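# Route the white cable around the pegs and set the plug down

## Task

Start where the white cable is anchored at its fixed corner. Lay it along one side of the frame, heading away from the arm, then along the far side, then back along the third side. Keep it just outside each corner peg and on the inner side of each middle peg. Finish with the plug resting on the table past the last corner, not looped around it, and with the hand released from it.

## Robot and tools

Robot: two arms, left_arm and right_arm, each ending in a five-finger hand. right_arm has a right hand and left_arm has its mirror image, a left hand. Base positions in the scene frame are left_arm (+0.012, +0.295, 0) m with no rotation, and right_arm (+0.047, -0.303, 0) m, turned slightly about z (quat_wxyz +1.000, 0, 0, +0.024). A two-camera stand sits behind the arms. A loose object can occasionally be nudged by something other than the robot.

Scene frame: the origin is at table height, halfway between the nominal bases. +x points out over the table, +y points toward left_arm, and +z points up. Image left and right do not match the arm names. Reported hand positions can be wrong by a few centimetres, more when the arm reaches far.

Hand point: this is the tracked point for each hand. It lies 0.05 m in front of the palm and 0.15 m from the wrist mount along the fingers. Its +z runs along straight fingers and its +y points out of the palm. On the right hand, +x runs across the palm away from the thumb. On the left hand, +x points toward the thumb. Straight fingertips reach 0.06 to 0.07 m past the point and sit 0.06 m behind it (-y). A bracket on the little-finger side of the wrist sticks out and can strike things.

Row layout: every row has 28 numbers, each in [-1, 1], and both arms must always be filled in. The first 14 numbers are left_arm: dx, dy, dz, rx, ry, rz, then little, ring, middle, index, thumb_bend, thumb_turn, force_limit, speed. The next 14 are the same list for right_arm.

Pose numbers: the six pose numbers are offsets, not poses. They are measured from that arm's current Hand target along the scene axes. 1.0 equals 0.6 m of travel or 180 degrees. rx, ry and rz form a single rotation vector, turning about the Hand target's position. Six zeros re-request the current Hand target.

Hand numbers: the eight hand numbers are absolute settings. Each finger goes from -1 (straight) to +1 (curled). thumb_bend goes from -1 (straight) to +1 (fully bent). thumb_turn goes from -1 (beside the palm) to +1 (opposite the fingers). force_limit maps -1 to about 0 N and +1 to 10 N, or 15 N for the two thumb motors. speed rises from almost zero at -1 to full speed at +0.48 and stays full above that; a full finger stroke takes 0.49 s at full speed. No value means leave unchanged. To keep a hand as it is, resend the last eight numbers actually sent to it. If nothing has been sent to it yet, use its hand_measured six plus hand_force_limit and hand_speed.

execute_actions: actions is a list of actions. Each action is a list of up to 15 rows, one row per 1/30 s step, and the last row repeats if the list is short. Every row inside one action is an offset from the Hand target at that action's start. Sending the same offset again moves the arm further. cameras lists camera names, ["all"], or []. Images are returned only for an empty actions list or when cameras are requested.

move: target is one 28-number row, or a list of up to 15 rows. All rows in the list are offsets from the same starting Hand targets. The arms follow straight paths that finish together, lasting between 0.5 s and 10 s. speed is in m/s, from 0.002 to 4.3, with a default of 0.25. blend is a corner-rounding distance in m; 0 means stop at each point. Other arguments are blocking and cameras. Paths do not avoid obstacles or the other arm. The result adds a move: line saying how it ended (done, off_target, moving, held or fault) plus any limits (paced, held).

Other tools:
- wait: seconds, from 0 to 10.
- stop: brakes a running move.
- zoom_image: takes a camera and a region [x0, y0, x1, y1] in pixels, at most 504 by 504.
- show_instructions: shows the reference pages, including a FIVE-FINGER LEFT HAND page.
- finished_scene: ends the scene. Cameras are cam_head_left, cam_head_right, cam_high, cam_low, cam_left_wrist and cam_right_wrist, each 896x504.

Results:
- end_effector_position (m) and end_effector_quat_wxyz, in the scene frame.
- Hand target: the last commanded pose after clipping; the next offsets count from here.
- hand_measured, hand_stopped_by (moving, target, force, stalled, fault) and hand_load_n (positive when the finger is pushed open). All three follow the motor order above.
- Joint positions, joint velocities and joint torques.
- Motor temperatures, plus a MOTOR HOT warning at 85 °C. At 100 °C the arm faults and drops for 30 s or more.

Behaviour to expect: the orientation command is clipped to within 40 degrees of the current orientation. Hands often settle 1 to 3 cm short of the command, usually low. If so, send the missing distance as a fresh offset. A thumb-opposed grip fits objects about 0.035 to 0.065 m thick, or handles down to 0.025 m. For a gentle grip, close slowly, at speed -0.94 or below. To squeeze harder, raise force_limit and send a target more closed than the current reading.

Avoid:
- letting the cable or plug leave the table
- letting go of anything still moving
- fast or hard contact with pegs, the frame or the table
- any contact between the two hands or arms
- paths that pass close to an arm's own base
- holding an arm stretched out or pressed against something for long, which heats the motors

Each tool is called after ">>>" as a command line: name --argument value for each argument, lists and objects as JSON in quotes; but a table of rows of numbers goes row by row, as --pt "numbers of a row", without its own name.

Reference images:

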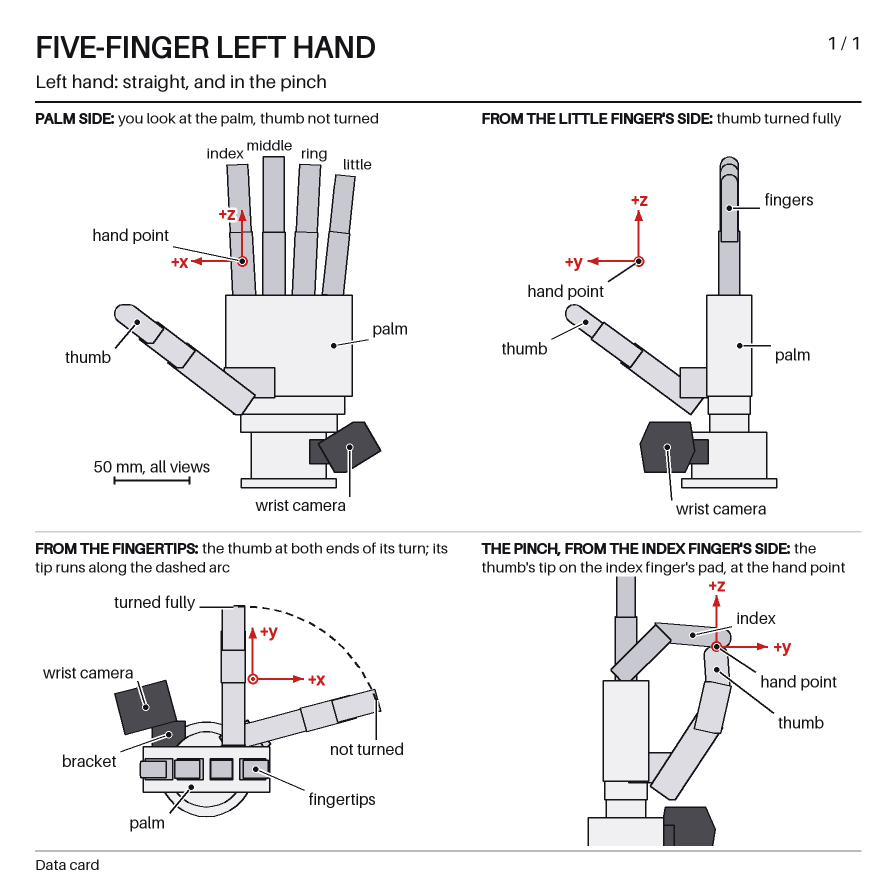

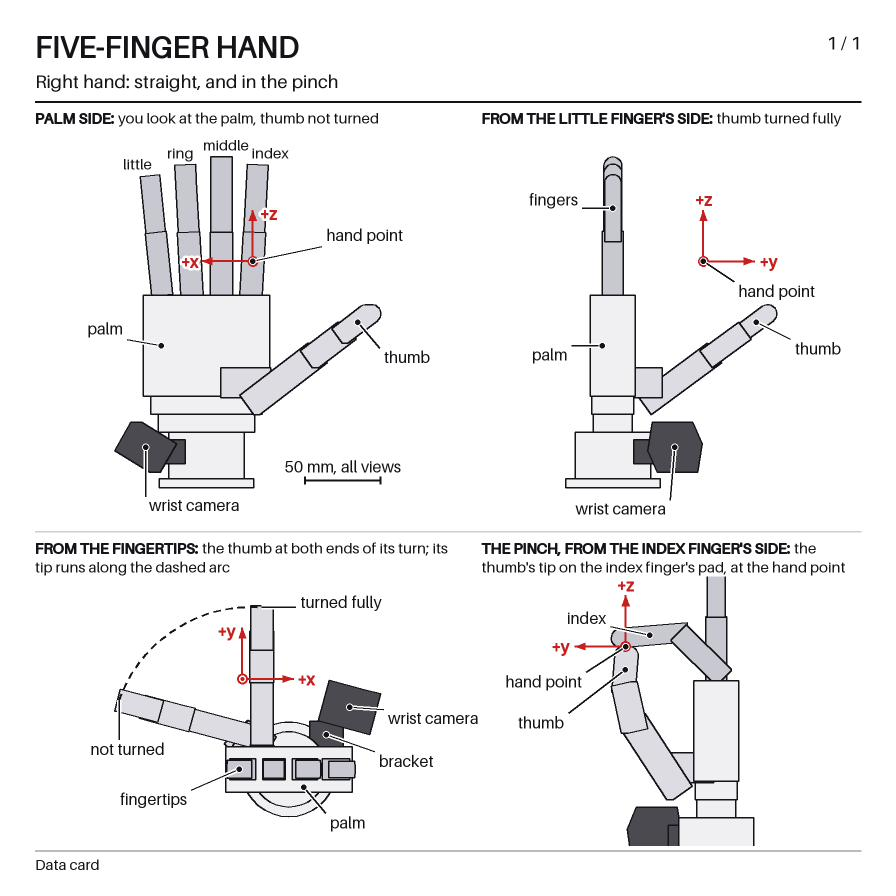

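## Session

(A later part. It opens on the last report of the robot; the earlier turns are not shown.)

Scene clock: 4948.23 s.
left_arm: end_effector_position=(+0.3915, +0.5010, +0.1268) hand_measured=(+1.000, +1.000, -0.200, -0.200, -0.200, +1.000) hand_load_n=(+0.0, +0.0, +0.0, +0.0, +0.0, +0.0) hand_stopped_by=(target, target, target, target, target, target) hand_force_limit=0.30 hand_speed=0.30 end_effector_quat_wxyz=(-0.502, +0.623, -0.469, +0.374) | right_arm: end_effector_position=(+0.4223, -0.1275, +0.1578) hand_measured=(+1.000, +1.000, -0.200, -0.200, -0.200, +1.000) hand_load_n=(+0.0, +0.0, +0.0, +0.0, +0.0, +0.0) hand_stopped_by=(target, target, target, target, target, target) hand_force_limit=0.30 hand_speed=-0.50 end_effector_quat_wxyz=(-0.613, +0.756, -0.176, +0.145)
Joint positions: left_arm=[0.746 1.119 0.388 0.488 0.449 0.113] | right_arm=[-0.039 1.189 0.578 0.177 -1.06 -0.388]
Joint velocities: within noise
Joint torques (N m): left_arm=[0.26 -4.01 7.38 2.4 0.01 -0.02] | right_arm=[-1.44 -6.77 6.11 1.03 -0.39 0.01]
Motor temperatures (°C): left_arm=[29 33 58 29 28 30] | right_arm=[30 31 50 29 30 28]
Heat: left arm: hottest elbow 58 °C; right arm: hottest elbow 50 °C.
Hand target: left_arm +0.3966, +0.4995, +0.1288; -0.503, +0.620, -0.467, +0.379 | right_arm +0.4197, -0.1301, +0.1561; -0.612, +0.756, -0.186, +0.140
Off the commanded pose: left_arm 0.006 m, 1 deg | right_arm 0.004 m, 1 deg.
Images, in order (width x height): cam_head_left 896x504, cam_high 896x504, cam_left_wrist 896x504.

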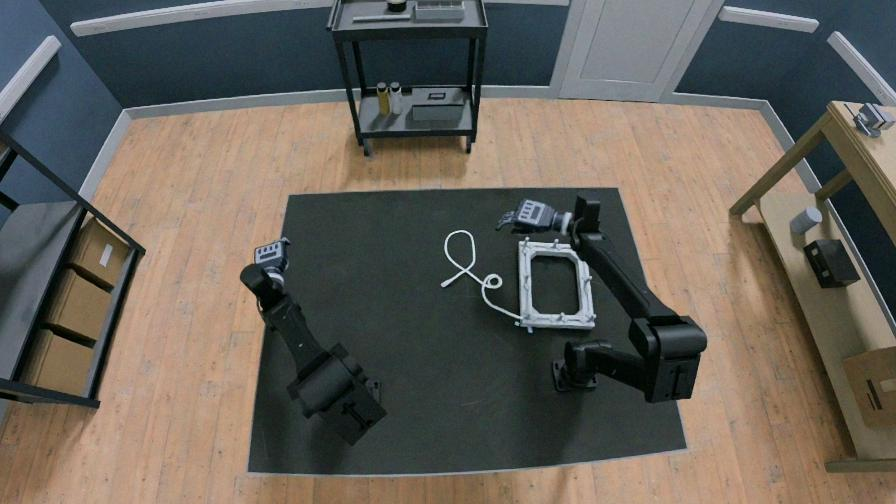

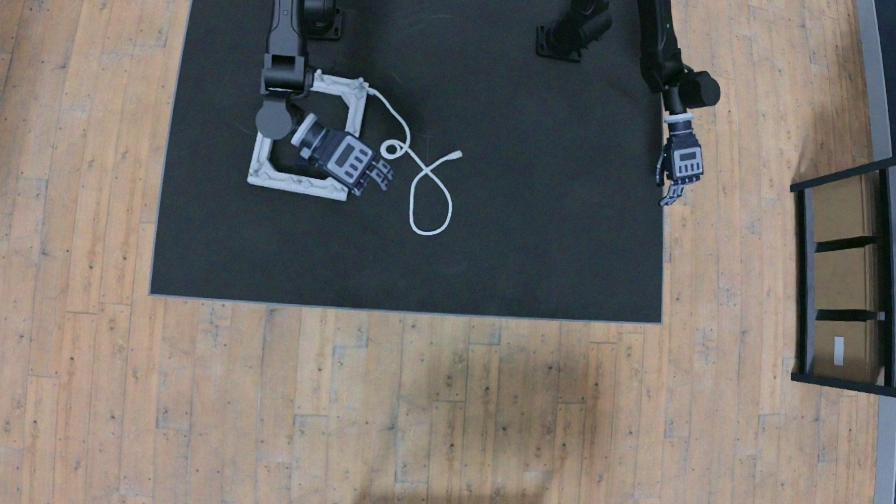

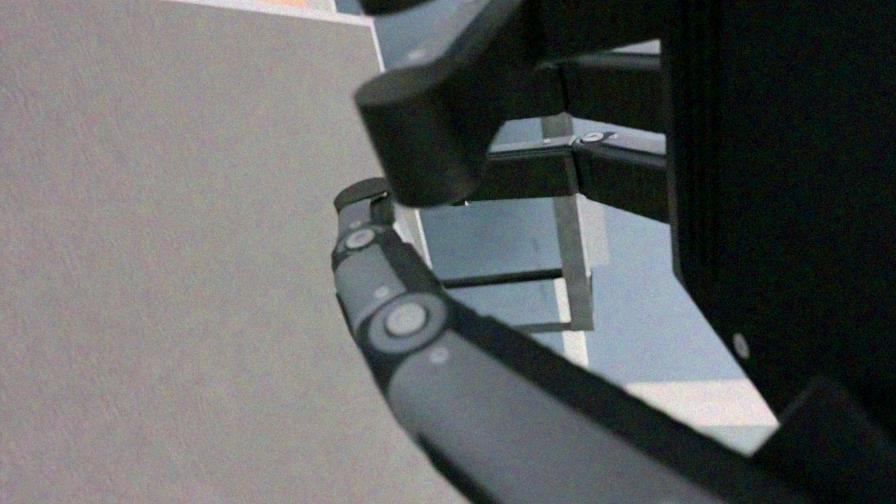

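>>> move --pt "0.106 -0.366 0.04 0 0 0.02 1 1 -0.2 -0.2 -0.2 1 0.3 0.3 0 0 0 0 0 0 1 1 -0.2 -0.2 -0.2 1 0.3 -0.5" --pt "-0.108 -0.722 0.035 0 0 0.083 1 1 -0.2 -0.2 -0.2 1 0.3 0.3 0 0 0 0 0 0 1 1 -0.2 -0.2 -0.2 1 0.3 -0.5" --blend '[0.05,0]' --speed 0.3 --cameras '["cam_head_left","cam_left_wrist"]'

Scene clock: 4973.40 s.
left_arm: end_effector_position=(+0.3262, +0.0758, +0.1437) hand_measured=(+1.000, +1.000, -0.200, -0.200, -0.200, +1.000) hand_load_n=(+0.0, +0.0, +0.0, +0.0, +0.0, +0.0) hand_stopped_by=(target, target, target, target, target, target) hand_force_limit=0.30 hand_speed=0.30 end_effector_quat_wxyz=(-0.551, +0.671, -0.390, +0.307) | right_arm: end_effector_position=(+0.4223, -0.1275, +0.1578) hand_measured=(+1.000, +1.000, -0.200, -0.200, -0.200, +1.000) hand_load_n=(+0.0, +0.0, +0.0, +0.0, +0.0, +0.0) hand_stopped_by=(target, target, target, target, target, target) hand_force_limit=0.30 hand_speed=-0.50 end_effector_quat_wxyz=(-0.613, +0.756, -0.176, +0.145)
Joint positions: left_arm=[-1.096 1.378 0.822 -1.299 -1.357 -1.841] | right_arm=[-0.039 1.189 0.578 0.177 -1.06 -0.388]
Joint torques (N m): left_arm=[1.14 -6.65 8.65 -0.62 -0.79 -0.03] | right_arm=[-0.79 -6.53 6.17 1.05 -0.36 0.02]
Motor temperatures (°C): left_arm=[29 33 58 29 28 30] | right_arm=[30 31 50 29 30 28]
Heat: left arm: hottest elbow 58 °C; right arm: hottest elbow 50 °C.
Hand target: left_arm +0.3318, +0.0663, +0.1499; -0.548, +0.676, -0.382, +0.311 | right_arm +0.4197, -0.1301, +0.1561; -0.612, +0.756, -0.186, +0.140
Off the commanded pose: left_arm 0.013 m, 1 deg | right_arm 0.004 m, 1 deg.
move: off_target (left_arm)
Images, in order (width x height): cam_head_left 896x504, cam_left_wrist 896x504.

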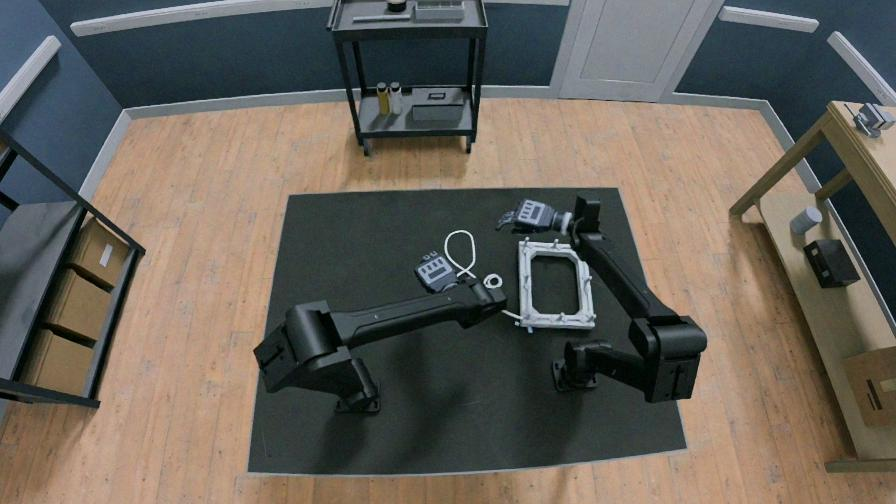

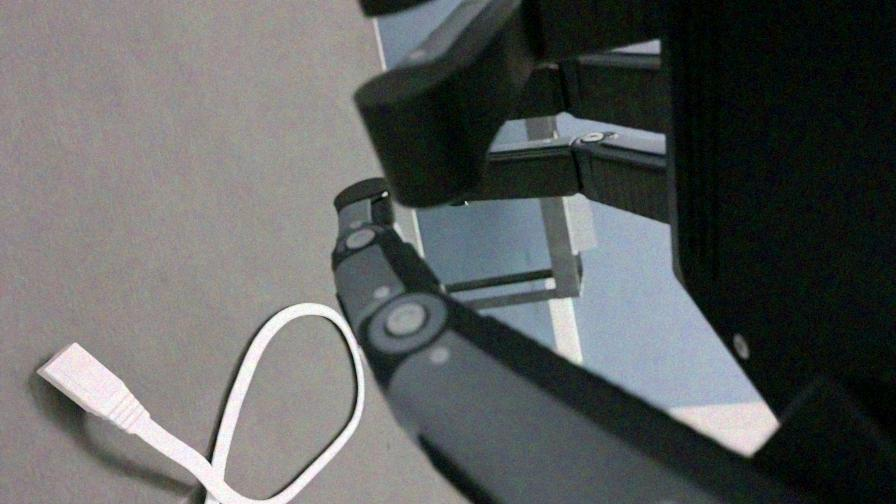

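>>> move --target '[-0.003,-0.019,-0.133,0,0,0.028,1,1,-0.2,-0.2,-0.2,1,0.3,0.3,0,0,0,0,0,0,1,1,-0.2,-0.2,-0.2,1,0.3,-0.5]' --speed 0.15 --cameras '["cam_left_wrist"]'

Scene clock: 4984.60 s.
left_arm: end_effector_position=(+0.3263, +0.0699, +0.0686) hand_measured=(+1.000, +1.000, -0.200, -0.200, -0.200, +1.000) hand_load_n=(+0.0, +0.0, +0.0, +0.0, +0.0, +0.0) hand_stopped_by=(target, target, target, target, target, target) hand_force_limit=0.30 hand_speed=0.30 end_effector_quat_wxyz=(-0.557, +0.687, -0.377, +0.276) | right_arm: end_effector_position=(+0.4223, -0.1275, +0.1578) hand_measured=(+1.000, +1.000, -0.200, -0.200, -0.200, +1.000) hand_load_n=(+0.0, +0.0, +0.0, +0.0, +0.0, +0.0) hand_stopped_by=(target, target, target, target, target, target) hand_force_limit=0.30 hand_speed=-0.50 end_effector_quat_wxyz=(-0.613, +0.756, -0.176, +0.145)
Joint positions: left_arm=[-1.098 1.612 0.828 -1.31 -1.305 -2.068] | right_arm=[-0.039 1.189 0.578 0.177 -1.06 -0.388]
Joint torques (N m): left_arm=[0.32 -8.64 6.83 -0.02 -0.7 -0.02] | right_arm=[-0.5 -7.94 6.02 1.05 -0.37 -0.04]
Motor temperatures (°C): left_arm=[29 33 57 29 29 30] | right_arm=[30 31 50 29 30 28]
Heat: left arm: hottest elbow 57 °C; right arm: hottest elbow 50 °C.
Hand target: left_arm +0.3300, +0.0549, +0.0700; -0.561, +0.692, -0.352, +0.286 | right_arm +0.4197, -0.1301, +0.1561; -0.612, +0.756, -0.186, +0.140
Off the commanded pose: left_arm 0.016 m, 3 deg | right_arm 0.004 m, 1 deg.
joint sent to its limit (left arm) — joint 6 (wrist roll), lower limit. The joint targets still meet the commanded pose.
move: off_target (left_arm)
Images, in order (width x height): cam_left_wrist 896x504.

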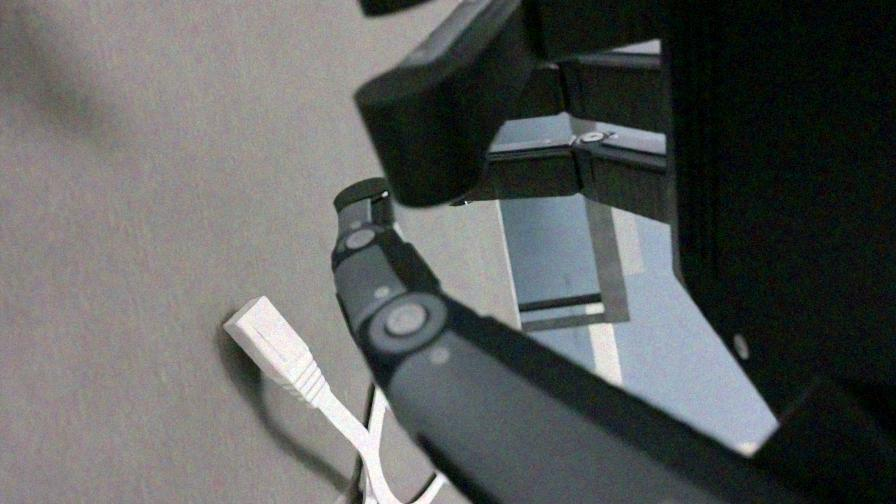

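>>> move --target '[0.015,-0.05,-0.045,0,0,-0.035,1,1,-0.2,-0.2,-0.2,1,0.3,0.3,0,0,0,0,0,0,1,1,-0.2,-0.2,-0.2,1,0.3,-0.5]' --speed 0.1 --cameras '["cam_left_wrist"]'

Scene clock: 5006.67 s.
left_arm: end_effector_position=(+0.3372, +0.0346, +0.0408) hand_measured=(+1.000, +1.000, -0.200, -0.200, -0.200, +1.000) hand_load_n=(+0.0, +0.0, +0.0, +0.0, +0.0, +0.0) hand_stopped_by=(target, target, target, target, target, target) hand_force_limit=0.30 hand_speed=0.30 end_effector_quat_wxyz=(-0.549, +0.671, -0.389, +0.310) | right_arm: end_effector_position=(+0.4223, -0.1275, +0.1578) hand_measured=(+1.000, +1.000, -0.200, -0.200, -0.200, +1.000) hand_load_n=(+0.0, +0.5, +0.0, +0.0, +0.0, +0.0) hand_stopped_by=(target, target, target, target, target, target) hand_force_limit=0.30 hand_speed=-0.50 end_effector_quat_wxyz=(-0.613, +0.756, -0.176, +0.145)
Joint positions: left_arm=[-1.121 1.698 0.84 -1.085 -1.35 -1.939] | right_arm=[-0.039 1.189 0.578 0.177 -1.06 -0.388]
Joint torques (N m): left_arm=[0.44 -10.52 5.85 0.16 -0.94 0.21] | right_arm=[-0.44 -6.48 5.98 1.17 -0.44 0]
Motor temperatures (°C): left_arm=[29 33 55 29 29 30] | right_arm=[30 31 50 29 30 28]
Heat: left arm: hottest elbow 55 °C; right arm: hottest elbow 50 °C.
Hand target: left_arm +0.3390, +0.0250, +0.0430; -0.545, +0.672, -0.390, +0.317 | right_arm +0.4197, -0.1301, +0.1561; -0.612, +0.756, -0.186, +0.140
Off the commanded pose: left_arm 0.010 m, 1 deg | right_arm 0.004 m, 1 deg.
move: done
Images, in order (width x height): cam_left_wrist 896x504.

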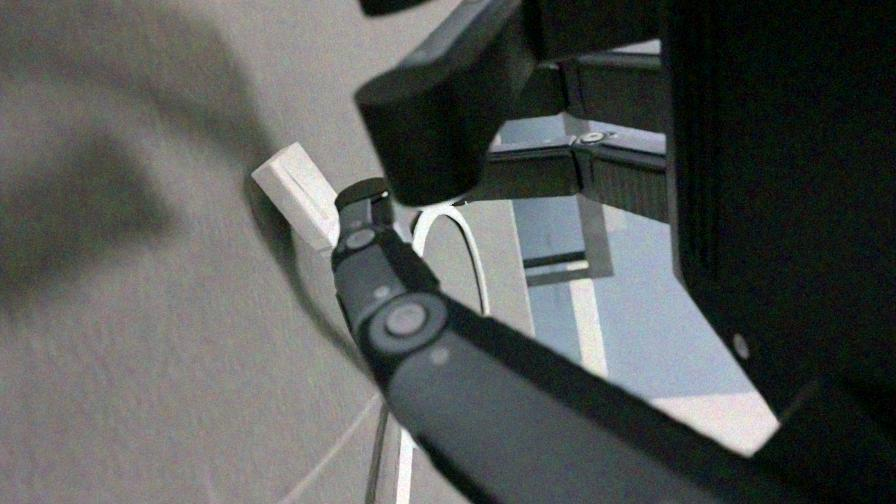

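>>> move --target '[0.0,0.0,-0.03,0,0,0.0,1,1,-0.2,-0.2,-0.2,1,0.3,0.3,0,0,0,0,0,0,1,1,-0.2,-0.2,-0.2,1,0.3,-0.5]' --speed 0.06 --cameras '["cam_left_wrist"]'

Scene clock: 5017.23 s.
left_arm: end_effector_position=(+0.3400, +0.0286, +0.0297) hand_measured=(+1.000, +1.000, -0.200, -0.200, -0.200, +1.000) hand_load_n=(+0.0, +0.0, +0.0, +0.0, +0.0, +0.0) hand_stopped_by=(target, target, target, target, target, target) hand_force_limit=0.30 hand_speed=0.30 end_effector_quat_wxyz=(-0.544, +0.675, -0.384, +0.318) | right_arm: end_effector_position=(+0.4223, -0.1275, +0.1578) hand_measured=(+1.000, +1.000, -0.200, -0.200, -0.200, +1.000) hand_load_n=(+0.0, +0.0, -0.5, +0.0, +0.0, +0.0) hand_stopped_by=(target, target, target, target, target, target) hand_force_limit=0.30 hand_speed=-0.50 end_effector_quat_wxyz=(-0.613, +0.756, -0.176, +0.145)
Joint positions: left_arm=[-1.121 1.727 0.84 -1.027 -1.35 -1.934] | right_arm=[-0.039 1.189 0.578 0.177 -1.06 -0.388]
Joint torques (N m): left_arm=[0.5 -9.82 4.86 0.2 -0.94 0.21] | right_arm=[-0.85 -7 6.39 1.43 -0.42 -0.01]
Heat: left arm: hottest elbow 54 °C; right arm: hottest elbow 50 °C.
Hand target: left_arm +0.3390, +0.0250, +0.0250; -0.545, +0.672, -0.390, +0.316 | right_arm +0.4197, -0.1301, +0.1561; -0.612, +0.756, -0.186, +0.140
Off the commanded pose: left_arm 0.006 m, 1 deg | right_arm 0.004 m, 1 deg.
move: done
Images, in order (width x height): cam_left_wrist 896x504.

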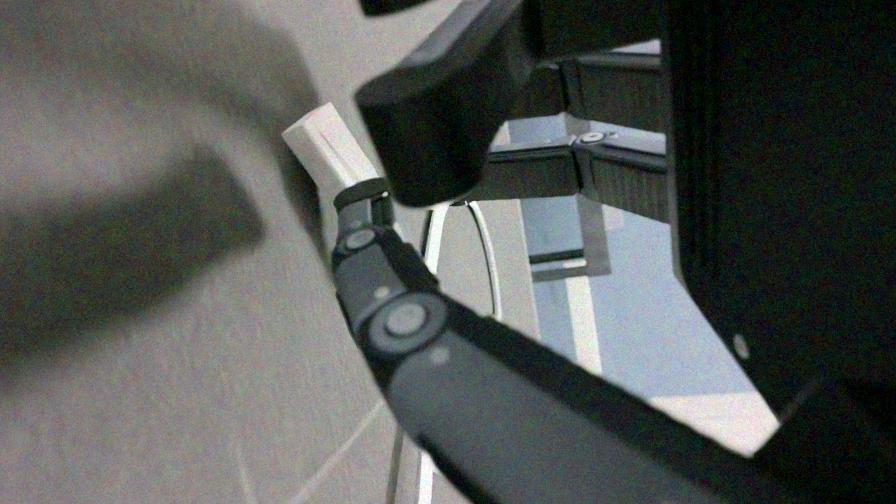

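>>> move --target '[-0.003,0.02,-0.019,0,0,0.0,1,1,-0.2,-0.2,-0.2,1,0.3,0.3,0,0,0,0,0,0,1,1,-0.2,-0.2,-0.2,1,0.3,-0.5]' --speed 0.06 --cameras '["cam_left_wrist"]'

Scene clock: 5024.47 s.
left_arm: end_effector_position=(+0.3372, +0.0339, +0.0196) hand_measured=(+1.000, +1.000, -0.200, -0.200, -0.200, +1.000) hand_load_n=(+0.0, +0.0, +0.0, +0.0, +0.0, +0.0) hand_stopped_by=(target, target, target, target, target, target) hand_force_limit=0.30 hand_speed=0.30 end_effector_quat_wxyz=(-0.541, +0.675, -0.385, +0.322) | right_arm: end_effector_position=(+0.4223, -0.1275, +0.1578) hand_measured=(+1.000, +1.000, -0.200, -0.200, -0.200, +1.000) hand_load_n=(+0.0, +0.0, +0.0, +0.0, +0.0, +0.5) hand_stopped_by=(target, target, target, target, target, target) hand_force_limit=0.30 hand_speed=-0.50 end_effector_quat_wxyz=(-0.613, +0.756, -0.176, +0.145)
Joint positions: left_arm=[-1.121 1.727 0.802 -0.942 -1.352 -1.894] | right_arm=[-0.039 1.189 0.578 0.177 -1.06 -0.388]
Joint torques (N m): left_arm=[1.2 -9.58 4.12 0.2 -0.98 0.19] | right_arm=[-0.15 -7.88 6.49 1.16 -0.42 0.03]
Heat: left arm: hottest elbow 54 °C; right arm: hottest elbow 49 °C.
Hand target: left_arm +0.3373, +0.0369, +0.0136; -0.545, +0.672, -0.390, +0.317 | right_arm +0.4197, -0.1301, +0.1561; -0.612, +0.756, -0.186, +0.140
Off the commanded pose: left_arm 0.007 m, 1 deg | right_arm 0.004 m, 1 deg.
move: done
Images, in order (width x height): cam_left_wrist 896x504.

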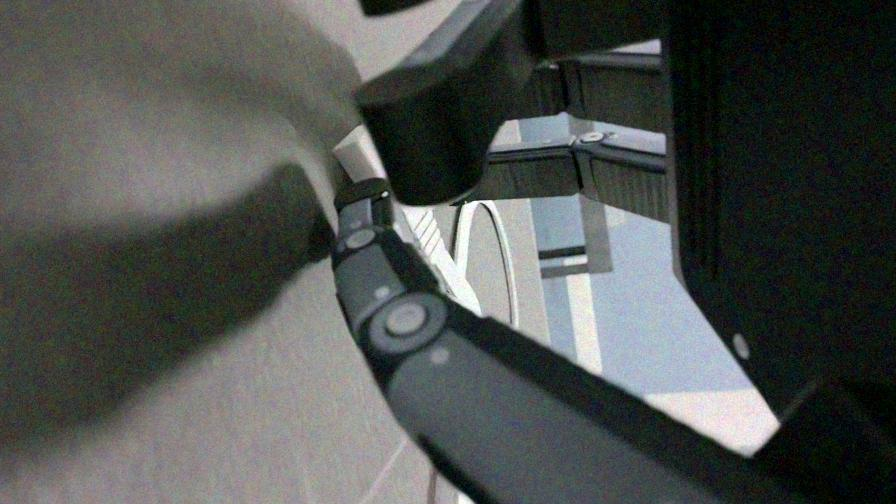

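>>> execute_actions --actions '[[[0,0,0,0,0,0,1,1,0.5,0.5,-0.2,1,0.3,-0.85,0,0,0,0,0,0,1,1,-0.2,-0.2,-0.2,1,0.3,-0.5]],[[0,0,0,0,0,0,1,1,0.5,0.5,-0.2,1,0.3,-0.85,0,0,0,0,0,0,1,1,-0.2,-0.2,-0.2,1,0.3,-0.5]],[[0,0,0,0,0,0,1,1,0.5,0.5,-0.2,1,0.3,-0.85,0,0,0,0,0,0,1,1,-0.2,-0.2,-0.2,1,0.3,-0.5]],[[0,0,0,0,0,0,1,1,0.5,0.5,-0.2,1,0.3,-0.85,0,0,0,0,0,0,1,1,-0.2,-0.2,-0.2,1,0.3,-0.5]],[[0,0,0,0,0,0,1,1,0.5,0.5,-0.2,1,0.3,-0.85,0,0,0,0,0,0,1,1,-0.2,-0.2,-0.2,1,0.3,-0.5]],[[0,0,0,0,0,0,1,1,0.5,0.5,-0.2,1,0.3,-0.85,0,0,0,0,0,0,1,1,-0.2,-0.2,-0.2,1,0.3,-0.5]]]' --cameras '["cam_left_wrist","cam_head_left"]'

Scene clock: 5037.13 s.
left_arm: end_effector_position=(+0.3375, +0.0334, +0.0196) hand_measured=(+1.000, +1.000, +0.102, +0.118, -0.202, +1.000) hand_load_n=(+0.0, +0.0, +10.5, +7.0, +5.5, -1.5) hand_stopped_by=(target, target, force, force, target, target) hand_force_limit=0.30 hand_speed=-0.85 end_effector_quat_wxyz=(-0.541, +0.675, -0.385, +0.323) | right_arm: end_effector_position=(+0.4223, -0.1275, +0.1578) hand_measured=(+1.000, +1.000, -0.200, -0.200, -0.200, +1.000) hand_load_n=(+0.0, +0.0, +0.0, +0.0, +0.0, +0.0) hand_stopped_by=(target, target, target, target, target, target) hand_force_limit=0.30 hand_speed=-0.50 end_effector_quat_wxyz=(-0.613, +0.756, -0.176, +0.145)
Joint positions: left_arm=[-1.121 1.727 0.802 -0.937 -1.353 -1.889] | right_arm=[-0.039 1.189 0.578 0.177 -1.06 -0.388]
Joint torques (N m): left_arm=[1.14 -9.7 4.03 0.24 -0.93 0.21] | right_arm=[-0.44 -6.65 6.38 1.01 -0.42 0.01]
Heat: left arm: hottest elbow 53 °C; right arm: hottest elbow 49 °C.
Hand target: left_arm +0.3372, +0.0369, +0.0136; -0.545, +0.672, -0.390, +0.317 | right_arm +0.4197, -0.1301, +0.1561; -0.612, +0.756, -0.186, +0.140
Off the commanded pose: left_arm 0.007 m, 1 deg | right_arm 0.004 m, 1 deg.
Images, in order (width x height): cam_head_left 896x504, cam_left_wrist 896x504.

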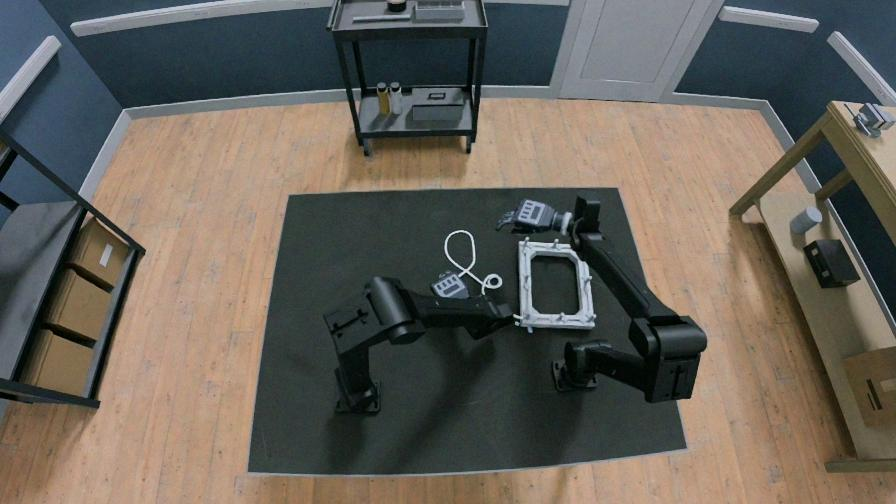

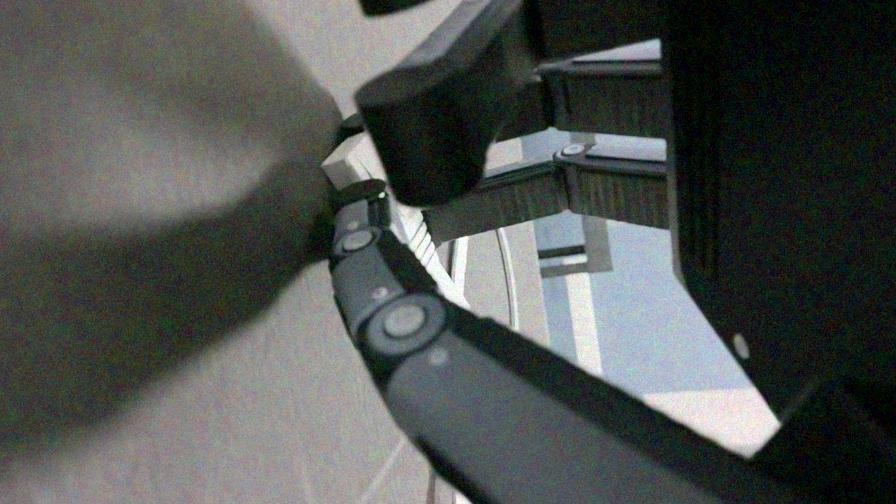

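>>> move --pt "0.021 0.022 0.111 0 0 0 1 1 0.5 0.5 -0.2 1 0.3 -0.85 0 0 0 0 0 0 1 1 -0.2 -0.2 -0.2 1 0.3 -0.5" --pt "0.272 0.188 0.177 0 0 -0.028 1 1 0.5 0.5 -0.2 1 0.3 -0.85 0 0 0 0 0 0 1 1 -0.2 -0.2 -0.2 1 0.3 -0.5" --pt "0.472 0.538 0.177 0 0 -0.167 1 1 0.5 0.5 -0.2 1 0.3 -0.85 0 0 0 0 0 0 1 1 -0.2 -0.2 -0.2 1 0.3 -0.5" --blend '[0.02,0.05,0]' --speed 0.12 --cameras '["cam_left_wrist","cam_head_left"]'

>>> zoom_image --camera "cam_head_left" --region '[320, 170, 620, 340]'

Scene clock: 5059.30 s.
left_arm: end_effector_position=(+0.6076, +0.3537, +0.1140) hand_measured=(+1.000, +1.000, +0.102, +0.118, -0.202, +1.000) hand_load_n=(+0.0, +0.5, +10.5, +7.5, +5.5, -1.5) hand_stopped_by=(target, target, force, force, target, target) hand_force_limit=0.30 hand_speed=-0.85 end_effector_quat_wxyz=(-0.437, +0.553, -0.550, +0.448) | right_arm: end_effector_position=(+0.4223, -0.1275, +0.1578) hand_measured=(+1.000, +1.000, -0.200, -0.200, -0.200, +1.000) hand_load_n=(+0.0, +0.0, +0.0, +0.0, +0.0, +0.0) hand_stopped_by=(target, target, target, target, target, target) hand_force_limit=0.30 hand_speed=-0.50 end_effector_quat_wxyz=(-0.613, +0.756, -0.176, +0.145)
Joint positions: left_arm=[0.217 1.582 0.77 0.588 0.221 0.035] | right_arm=[-0.039 1.189 0.578 0.177 -1.06 -0.388]
Joint torques (N m): left_arm=[1.96 -10.4 9.28 1.44 0.14 0.22] | right_arm=[-0.03 -7 6.22 1.01 -0.42 -0.03]
Heat: left arm: hottest elbow 52 °C; right arm: hottest elbow 49 °C.
Hand target: left_arm +0.6205, +0.3596, +0.1200; -0.444, +0.547, -0.551, +0.447 | right_arm +0.4197, -0.1301, +0.1561; -0.612, +0.756, -0.186, +0.140
Off the commanded pose: left_arm 0.015 m, 1 deg | right_arm 0.004 m, 1 deg.
move: off_target (left_arm)
Images, in order (width x height): cam_head_left 896x504, cam_left_wrist 896x504.

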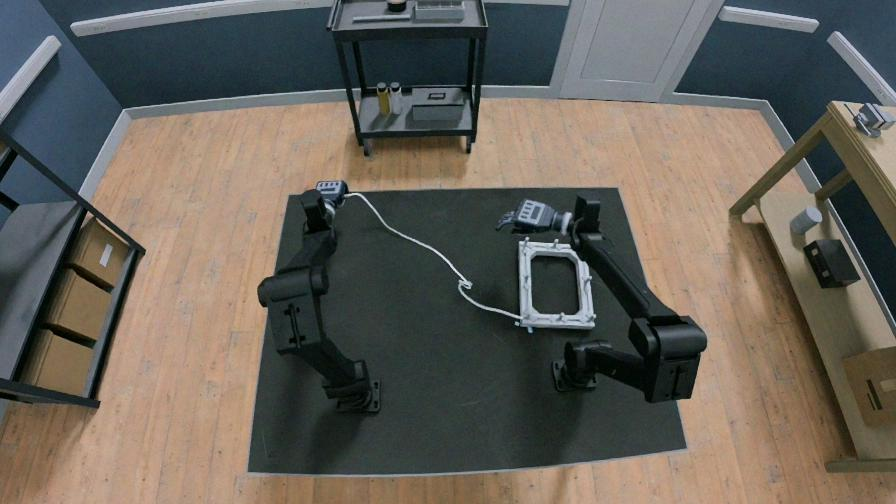

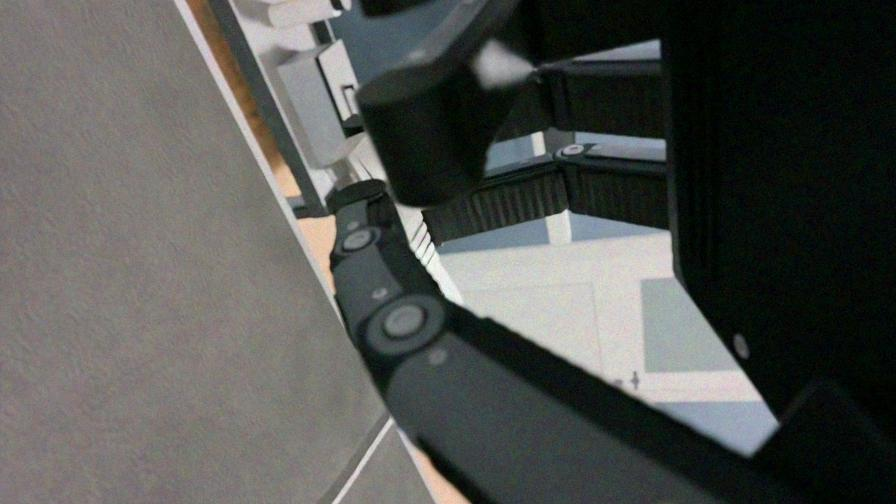

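Scaled by 1.680 from the camera's 896x504 image, which has a finer 1280x720 frame.

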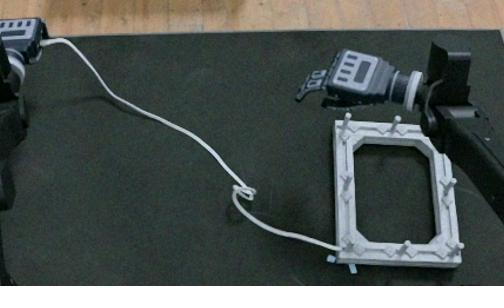

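>>> zoom_image --camera "cam_head_left" --region '[430, 262, 500, 306]'

>>> zoom_image --camera "cam_head_left" --region '[330, 180, 480, 300]'

Scaled by 7.200 from the camera's 896x504 image, which has a finer 1280x720 frame.

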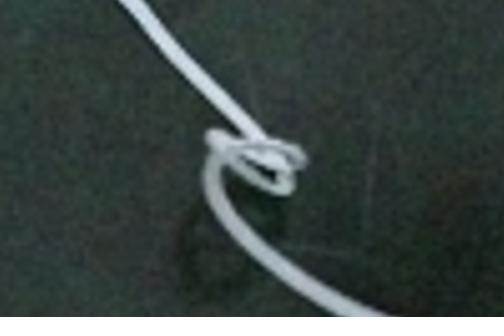

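Scaled by 3.360 from the camera's 896x504 image, which has a finer 1280x720 frame.

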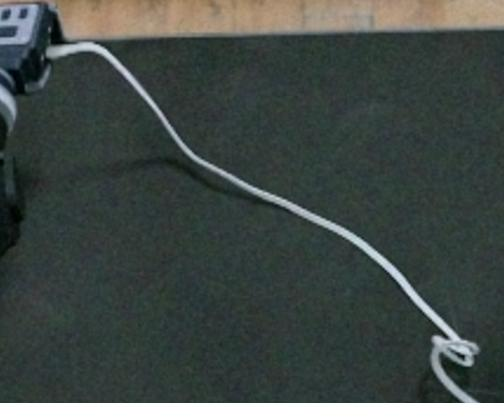

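>>> move --target '[0.055,0.184,-0.035,0,0,-0.08,1,1,0.5,0.5,-0.2,1,0.3,-0.85,0,0,0,0,0,0,1,1,-0.2,-0.2,-0.2,1,0.3,-0.5]' --speed 0.08 --cameras '["cam_head_left"]'

>>> zoom_image --camera "cam_head_left" --region '[430, 262, 500, 306]'

Scene clock: 5071.93 s.
left_arm: end_effector_position=(+0.6437, +0.4602, +0.0973) hand_measured=(+1.000, +1.000, +0.102, +0.118, -0.202, +1.000) hand_load_n=(+0.0, +0.0, +10.5, +7.0, +5.5, -2.0) hand_stopped_by=(target, target, force, force, target, target) hand_force_limit=0.30 hand_speed=-0.85 end_effector_quat_wxyz=(+0.379, -0.478, +0.613, -0.502) | right_arm: end_effector_position=(+0.4223, -0.1275, +0.1578) hand_measured=(+1.000, +1.000, -0.200, -0.200, -0.200, +1.000) hand_load_n=(+0.0, +0.0, +0.0, +0.0, +0.0, +0.0) hand_stopped_by=(target, target, target, target, target, target) hand_force_limit=0.30 hand_speed=-0.50 end_effector_quat_wxyz=(-0.613, +0.756, -0.176, +0.145)
Joint positions: left_arm=[0.477 1.817 1.053 0.483 0.72 0.174] | right_arm=[-0.039 1.189 0.578 0.177 -1.06 -0.388]
Joint torques (N m): left_arm=[1.38 -13.86 9.42 0.98 0.29 0.21] | right_arm=[-0.21 -7.77 6.27 1.14 -0.42 0]
Motor temperatures (°C): left_arm=[29 34 55 29 29 30] | right_arm=[30 31 49 29 30 28]
Heat: left arm: hottest elbow 55 °C; right arm: hottest elbow 49 °C.
Hand target: left_arm +0.6535, +0.4701, +0.0990; +0.384, -0.474, +0.615, -0.499 | right_arm +0.4197, -0.1301, +0.1561; -0.612, +0.756, -0.186, +0.140
Off the commanded pose: left_arm 0.014 m, 1 deg | right_arm 0.004 m, 1 deg.
move: off_target (left_arm)
Images, in order (width x height): cam_head_left 896x504.

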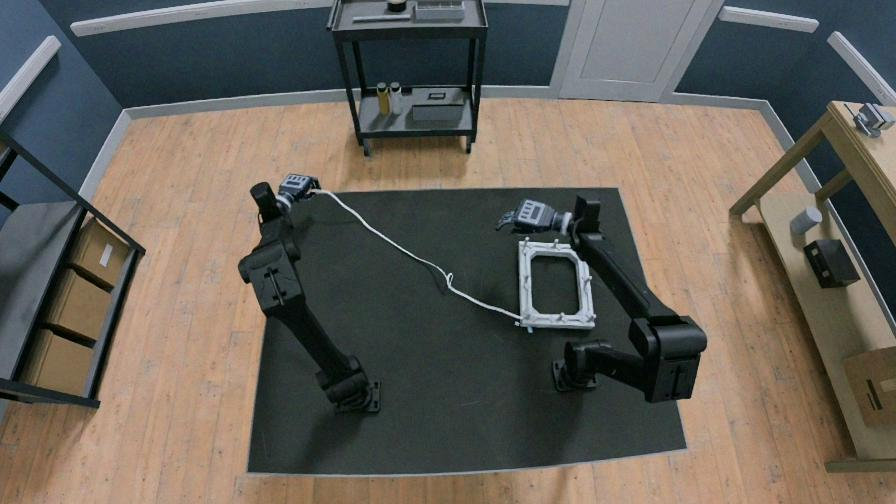

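Scaled by 7.200 from the camera's 896x504 image, which has a finer 1280x720 frame.

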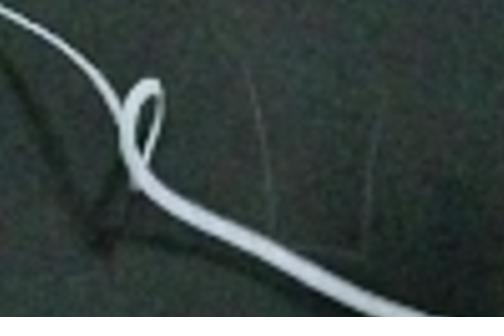

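>>> move --target '[-0.006,0.163,-0.035,0,0,-0.02,1,1,0.5,0.5,-0.2,1,0.3,-0.85,0,0,0,0,0,0,1,1,-0.2,-0.2,-0.2,1,0.3,-0.5]' --speed 0.06 --cameras '["cam_head_left"]'

>>> zoom_image --camera "cam_head_left" --region '[280, 165, 530, 335]'

Scene clock: 5081.03 s.
left_arm: end_effector_position=(+0.6423, +0.5555, +0.0779) hand_measured=(+1.000, +1.000, +0.102, +0.118, -0.202, +1.000) hand_load_n=(+0.0, +0.0, +10.5, +7.0, +5.5, -1.5) hand_stopped_by=(target, target, force, force, target, target) hand_force_limit=0.30 hand_speed=-0.85 end_effector_quat_wxyz=(+0.363, -0.458, +0.628, -0.514) | right_arm: end_effector_position=(+0.4223, -0.1275, +0.1578) hand_measured=(+1.000, +1.000, -0.200, -0.200, -0.200, +1.000) hand_load_n=(+0.0, +0.0, +0.0, +0.0, +0.0, +0.0) hand_stopped_by=(target, target, target, target, target, target) hand_force_limit=0.30 hand_speed=-0.50 end_effector_quat_wxyz=(-0.613, +0.756, -0.176, +0.145)
Joint positions: left_arm=[0.635 1.964 1.244 0.363 0.932 0.275] | right_arm=[-0.039 1.189 0.578 0.177 -1.06 -0.388]
Joint torques (N m): left_arm=[1.61 -15.91 9.55 0.99 0.36 0.2] | right_arm=[-0.5 -7.47 6.26 1.37 -0.41 0.06]
Motor temperatures (°C): left_arm=[29 34 55 29 29 30] | right_arm=[30 31 49 29 30 28]
Heat: left arm: hottest elbow 55 °C; right arm: hottest elbow 49 °C.
Hand target: left_arm +0.6499, +0.5678, +0.0780; +0.369, -0.455, +0.630, -0.511 | right_arm +0.4197, -0.1301, +0.1561; -0.612, +0.756, -0.186, +0.140
Off the commanded pose: left_arm 0.015 m, 1 deg | right_arm 0.004 m, 1 deg.
move: off_target (left_arm)
Images, in order (width x height): cam_head_left 896x504.

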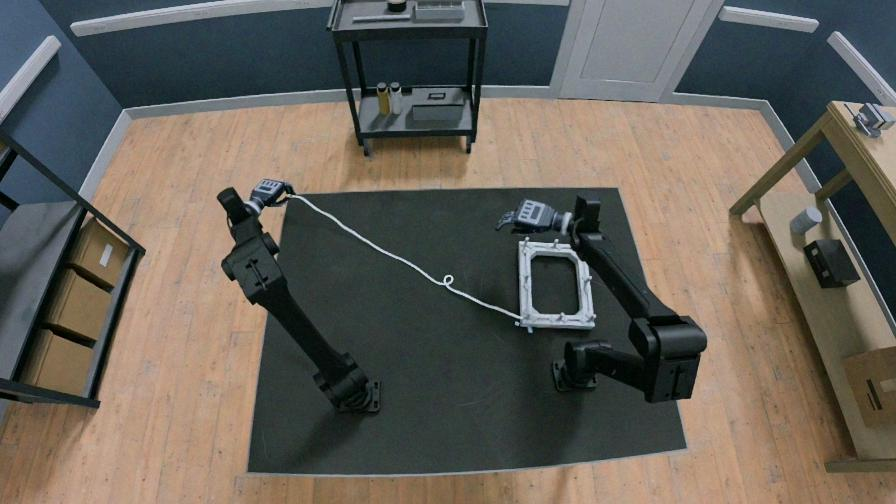

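Scaled by 2.016 from the camera's 896x504 image, which has a finer 1280x720 frame.

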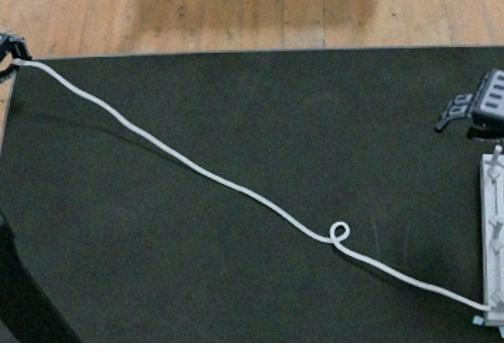

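>>> zoom_image --camera "cam_head_left" --region '[430, 265, 470, 295]'

Scaled by 12.600 from the camera's 896x504 image, which has a finer 1280x720 frame.

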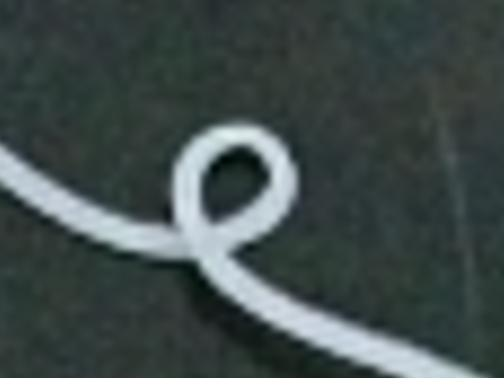

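>>> move --target '[0.015,0.145,0.03,0,0,-0.02,1,1,0.5,0.5,-0.2,1,0.3,-0.85,0,0,0,0,0,0,1,1,-0.2,-0.2,-0.2,1,0.3,-0.5]' --speed 0.06 --cameras '["cam_head_left"]'

>>> zoom_image --camera "cam_head_left" --region '[220, 165, 530, 335]'

Scene clock: 5117.33 s.
left_arm: end_effector_position=(+0.6533, +0.6402, +0.0963) hand_measured=(+1.000, +1.000, +0.102, +0.118, -0.202, +1.000) hand_load_n=(+0.0, +0.0, +10.5, +7.0, +5.5, -1.5) hand_stopped_by=(target, target, force, force, target, target) hand_force_limit=0.30 hand_speed=-0.85 end_effector_quat_wxyz=(+0.345, -0.438, +0.642, -0.526) | right_arm: end_effector_position=(+0.4223, -0.1275, +0.1578) hand_measured=(+1.000, +1.000, -0.200, -0.200, -0.200, +1.000) hand_load_n=(+0.0, +0.0, +0.0, +0.0, +0.0, +0.0) hand_stopped_by=(target, target, target, target, target, target) hand_force_limit=0.30 hand_speed=-0.50 end_effector_quat_wxyz=(-0.613, +0.756, -0.176, +0.145)
Joint positions: left_arm=[0.736 2.085 1.538 0.087 1.085 0.396] | right_arm=[-0.039 1.189 0.578 0.177 -1.06 -0.388]
Joint torques (N m): left_arm=[1.73 -18.2 10.52 0.84 0.43 0.19] | right_arm=[-0.79 -7.06 6.34 1.26 -0.36 0.02]
Motor temperatures (°C): left_arm=[29 37 56 29 29 30] | right_arm=[30 31 49 29 30 28]
Heat: left arm: hottest elbow 56 °C; right arm: hottest elbow 49 °C.
Hand target: left_arm +0.6589, +0.6548, +0.0960; +0.352, -0.435, +0.644, -0.522 | right_arm +0.4197, -0.1301, +0.1561; -0.612, +0.756, -0.186, +0.140
Off the commanded pose: left_arm 0.016 m, 1 deg | right_arm 0.004 m, 1 deg.
move: off_target (left_arm)
Images, in order (width x height): cam_head_left 896x504.

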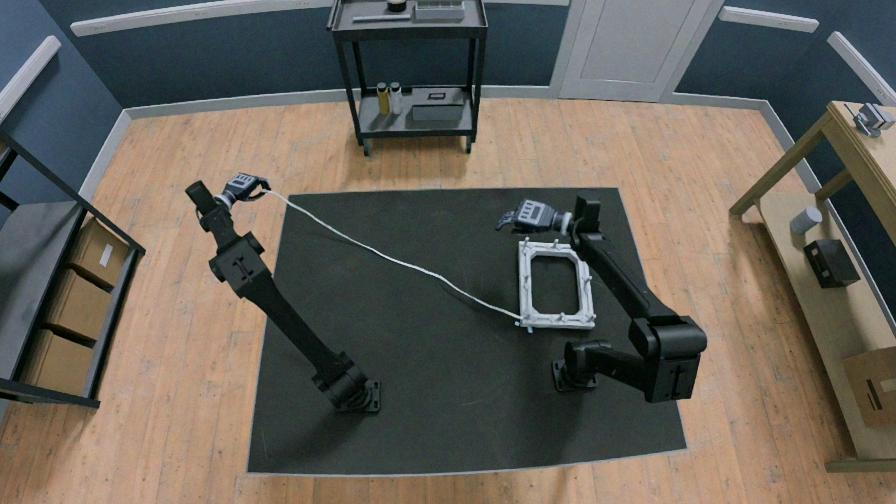

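Scaled by 1.626 from the camera's 896x504 image, which has a finer 1280x720 frame.

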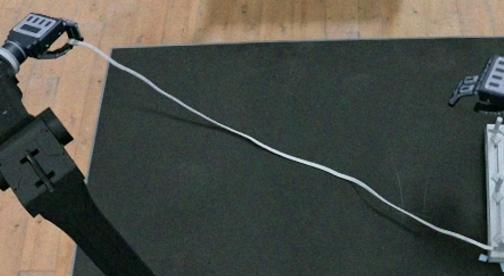

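>>> move --target '[0.035,-0.141,-0.1,0,0,0.02,1,1,0.5,0.5,-0.2,1,0.3,-0.85,0,0,0,0,0,0,1,1,-0.2,-0.2,-0.2,1,0.3,-0.5]' --speed 0.08 --cameras '["cam_head_left","cam_left_wrist"]'

>>> zoom_image --camera "cam_head_left" --region '[220, 165, 530, 335]'

Scene clock: 5133.27 s.
left_arm: end_effector_position=(+0.6784, +0.5743, +0.0497) hand_measured=(+1.000, +1.000, +0.102, +0.118, -0.202, +1.000) hand_load_n=(+0.0, +0.0, +10.5, +7.0, +5.5, -1.5) hand_stopped_by=(target, target, force, force, target, target) hand_force_limit=0.30 hand_speed=-0.85 end_effector_quat_wxyz=(+0.375, -0.450, +0.631, -0.509) | right_arm: end_effector_position=(+0.4223, -0.1275, +0.1578) hand_measured=(+1.000, +1.000, -0.200, -0.200, -0.200, +1.000) hand_load_n=(-0.5, +0.0, +0.0, +0.0, +0.0, +0.0) hand_stopped_by=(target, target, target, target, target, target) hand_force_limit=0.30 hand_speed=-0.50 end_effector_quat_wxyz=(-0.613, +0.756, -0.176, +0.145)
Joint positions: left_arm=[0.622 2.086 1.36 0.389 0.912 0.286] | right_arm=[-0.039 1.189 0.578 0.177 -1.06 -0.388]
Joint torques (N m): left_arm=[0.62 -17.38 6.74 2.18 0.14 -0.04] | right_arm=[0.32 -7.36 6.31 1.21 -0.37 0.05]
Motor temperatures (°C): left_arm=[29 38 60 29 29 30] | right_arm=[30 31 49 29 30 28]
Heat: left arm: hottest elbow 60 °C; right arm: hottest elbow 49 °C.
Hand target: left_arm +0.6798, +0.5703, +0.0359; +0.369, -0.455, +0.630, -0.511 | right_arm +0.4197, -0.1301, +0.1561; -0.612, +0.756, -0.186, +0.140
Off the commanded pose: left_arm 0.014 m, 1 deg | right_arm 0.004 m, 1 deg.
move: off_target (left_arm)
Images, in order (width x height): cam_head_left 896x504, cam_left_wrist 896x504.

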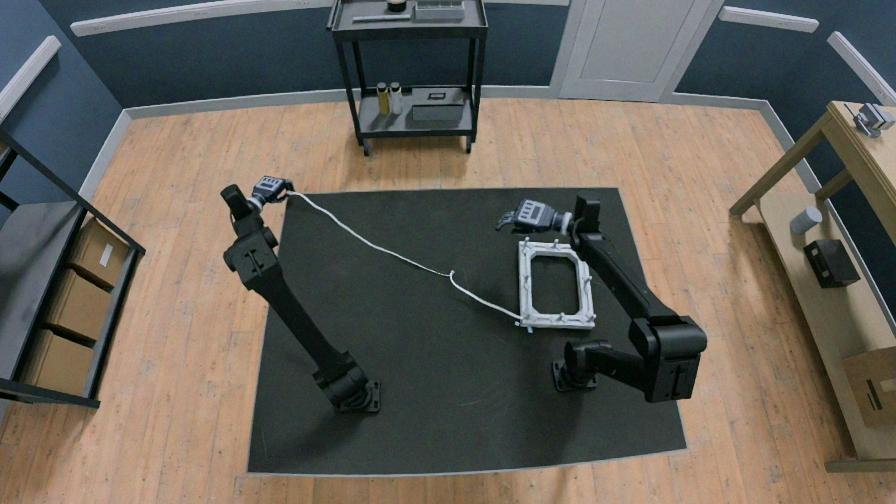

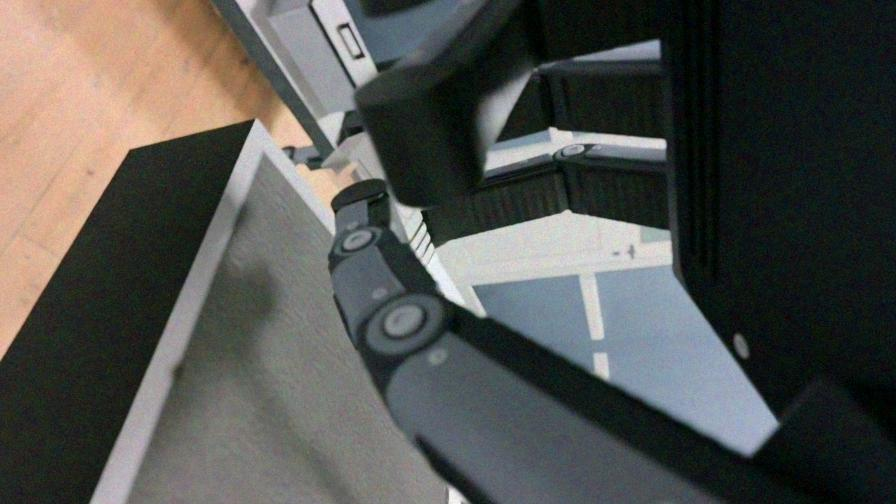

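Scaled by 1.626 from the camera's 896x504 image, which has a finer 1280x720 frame.

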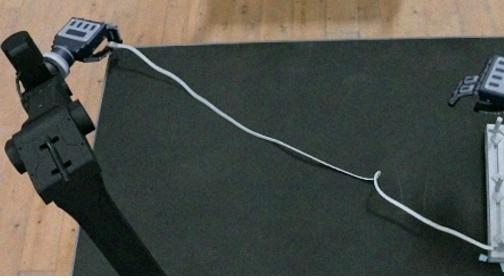

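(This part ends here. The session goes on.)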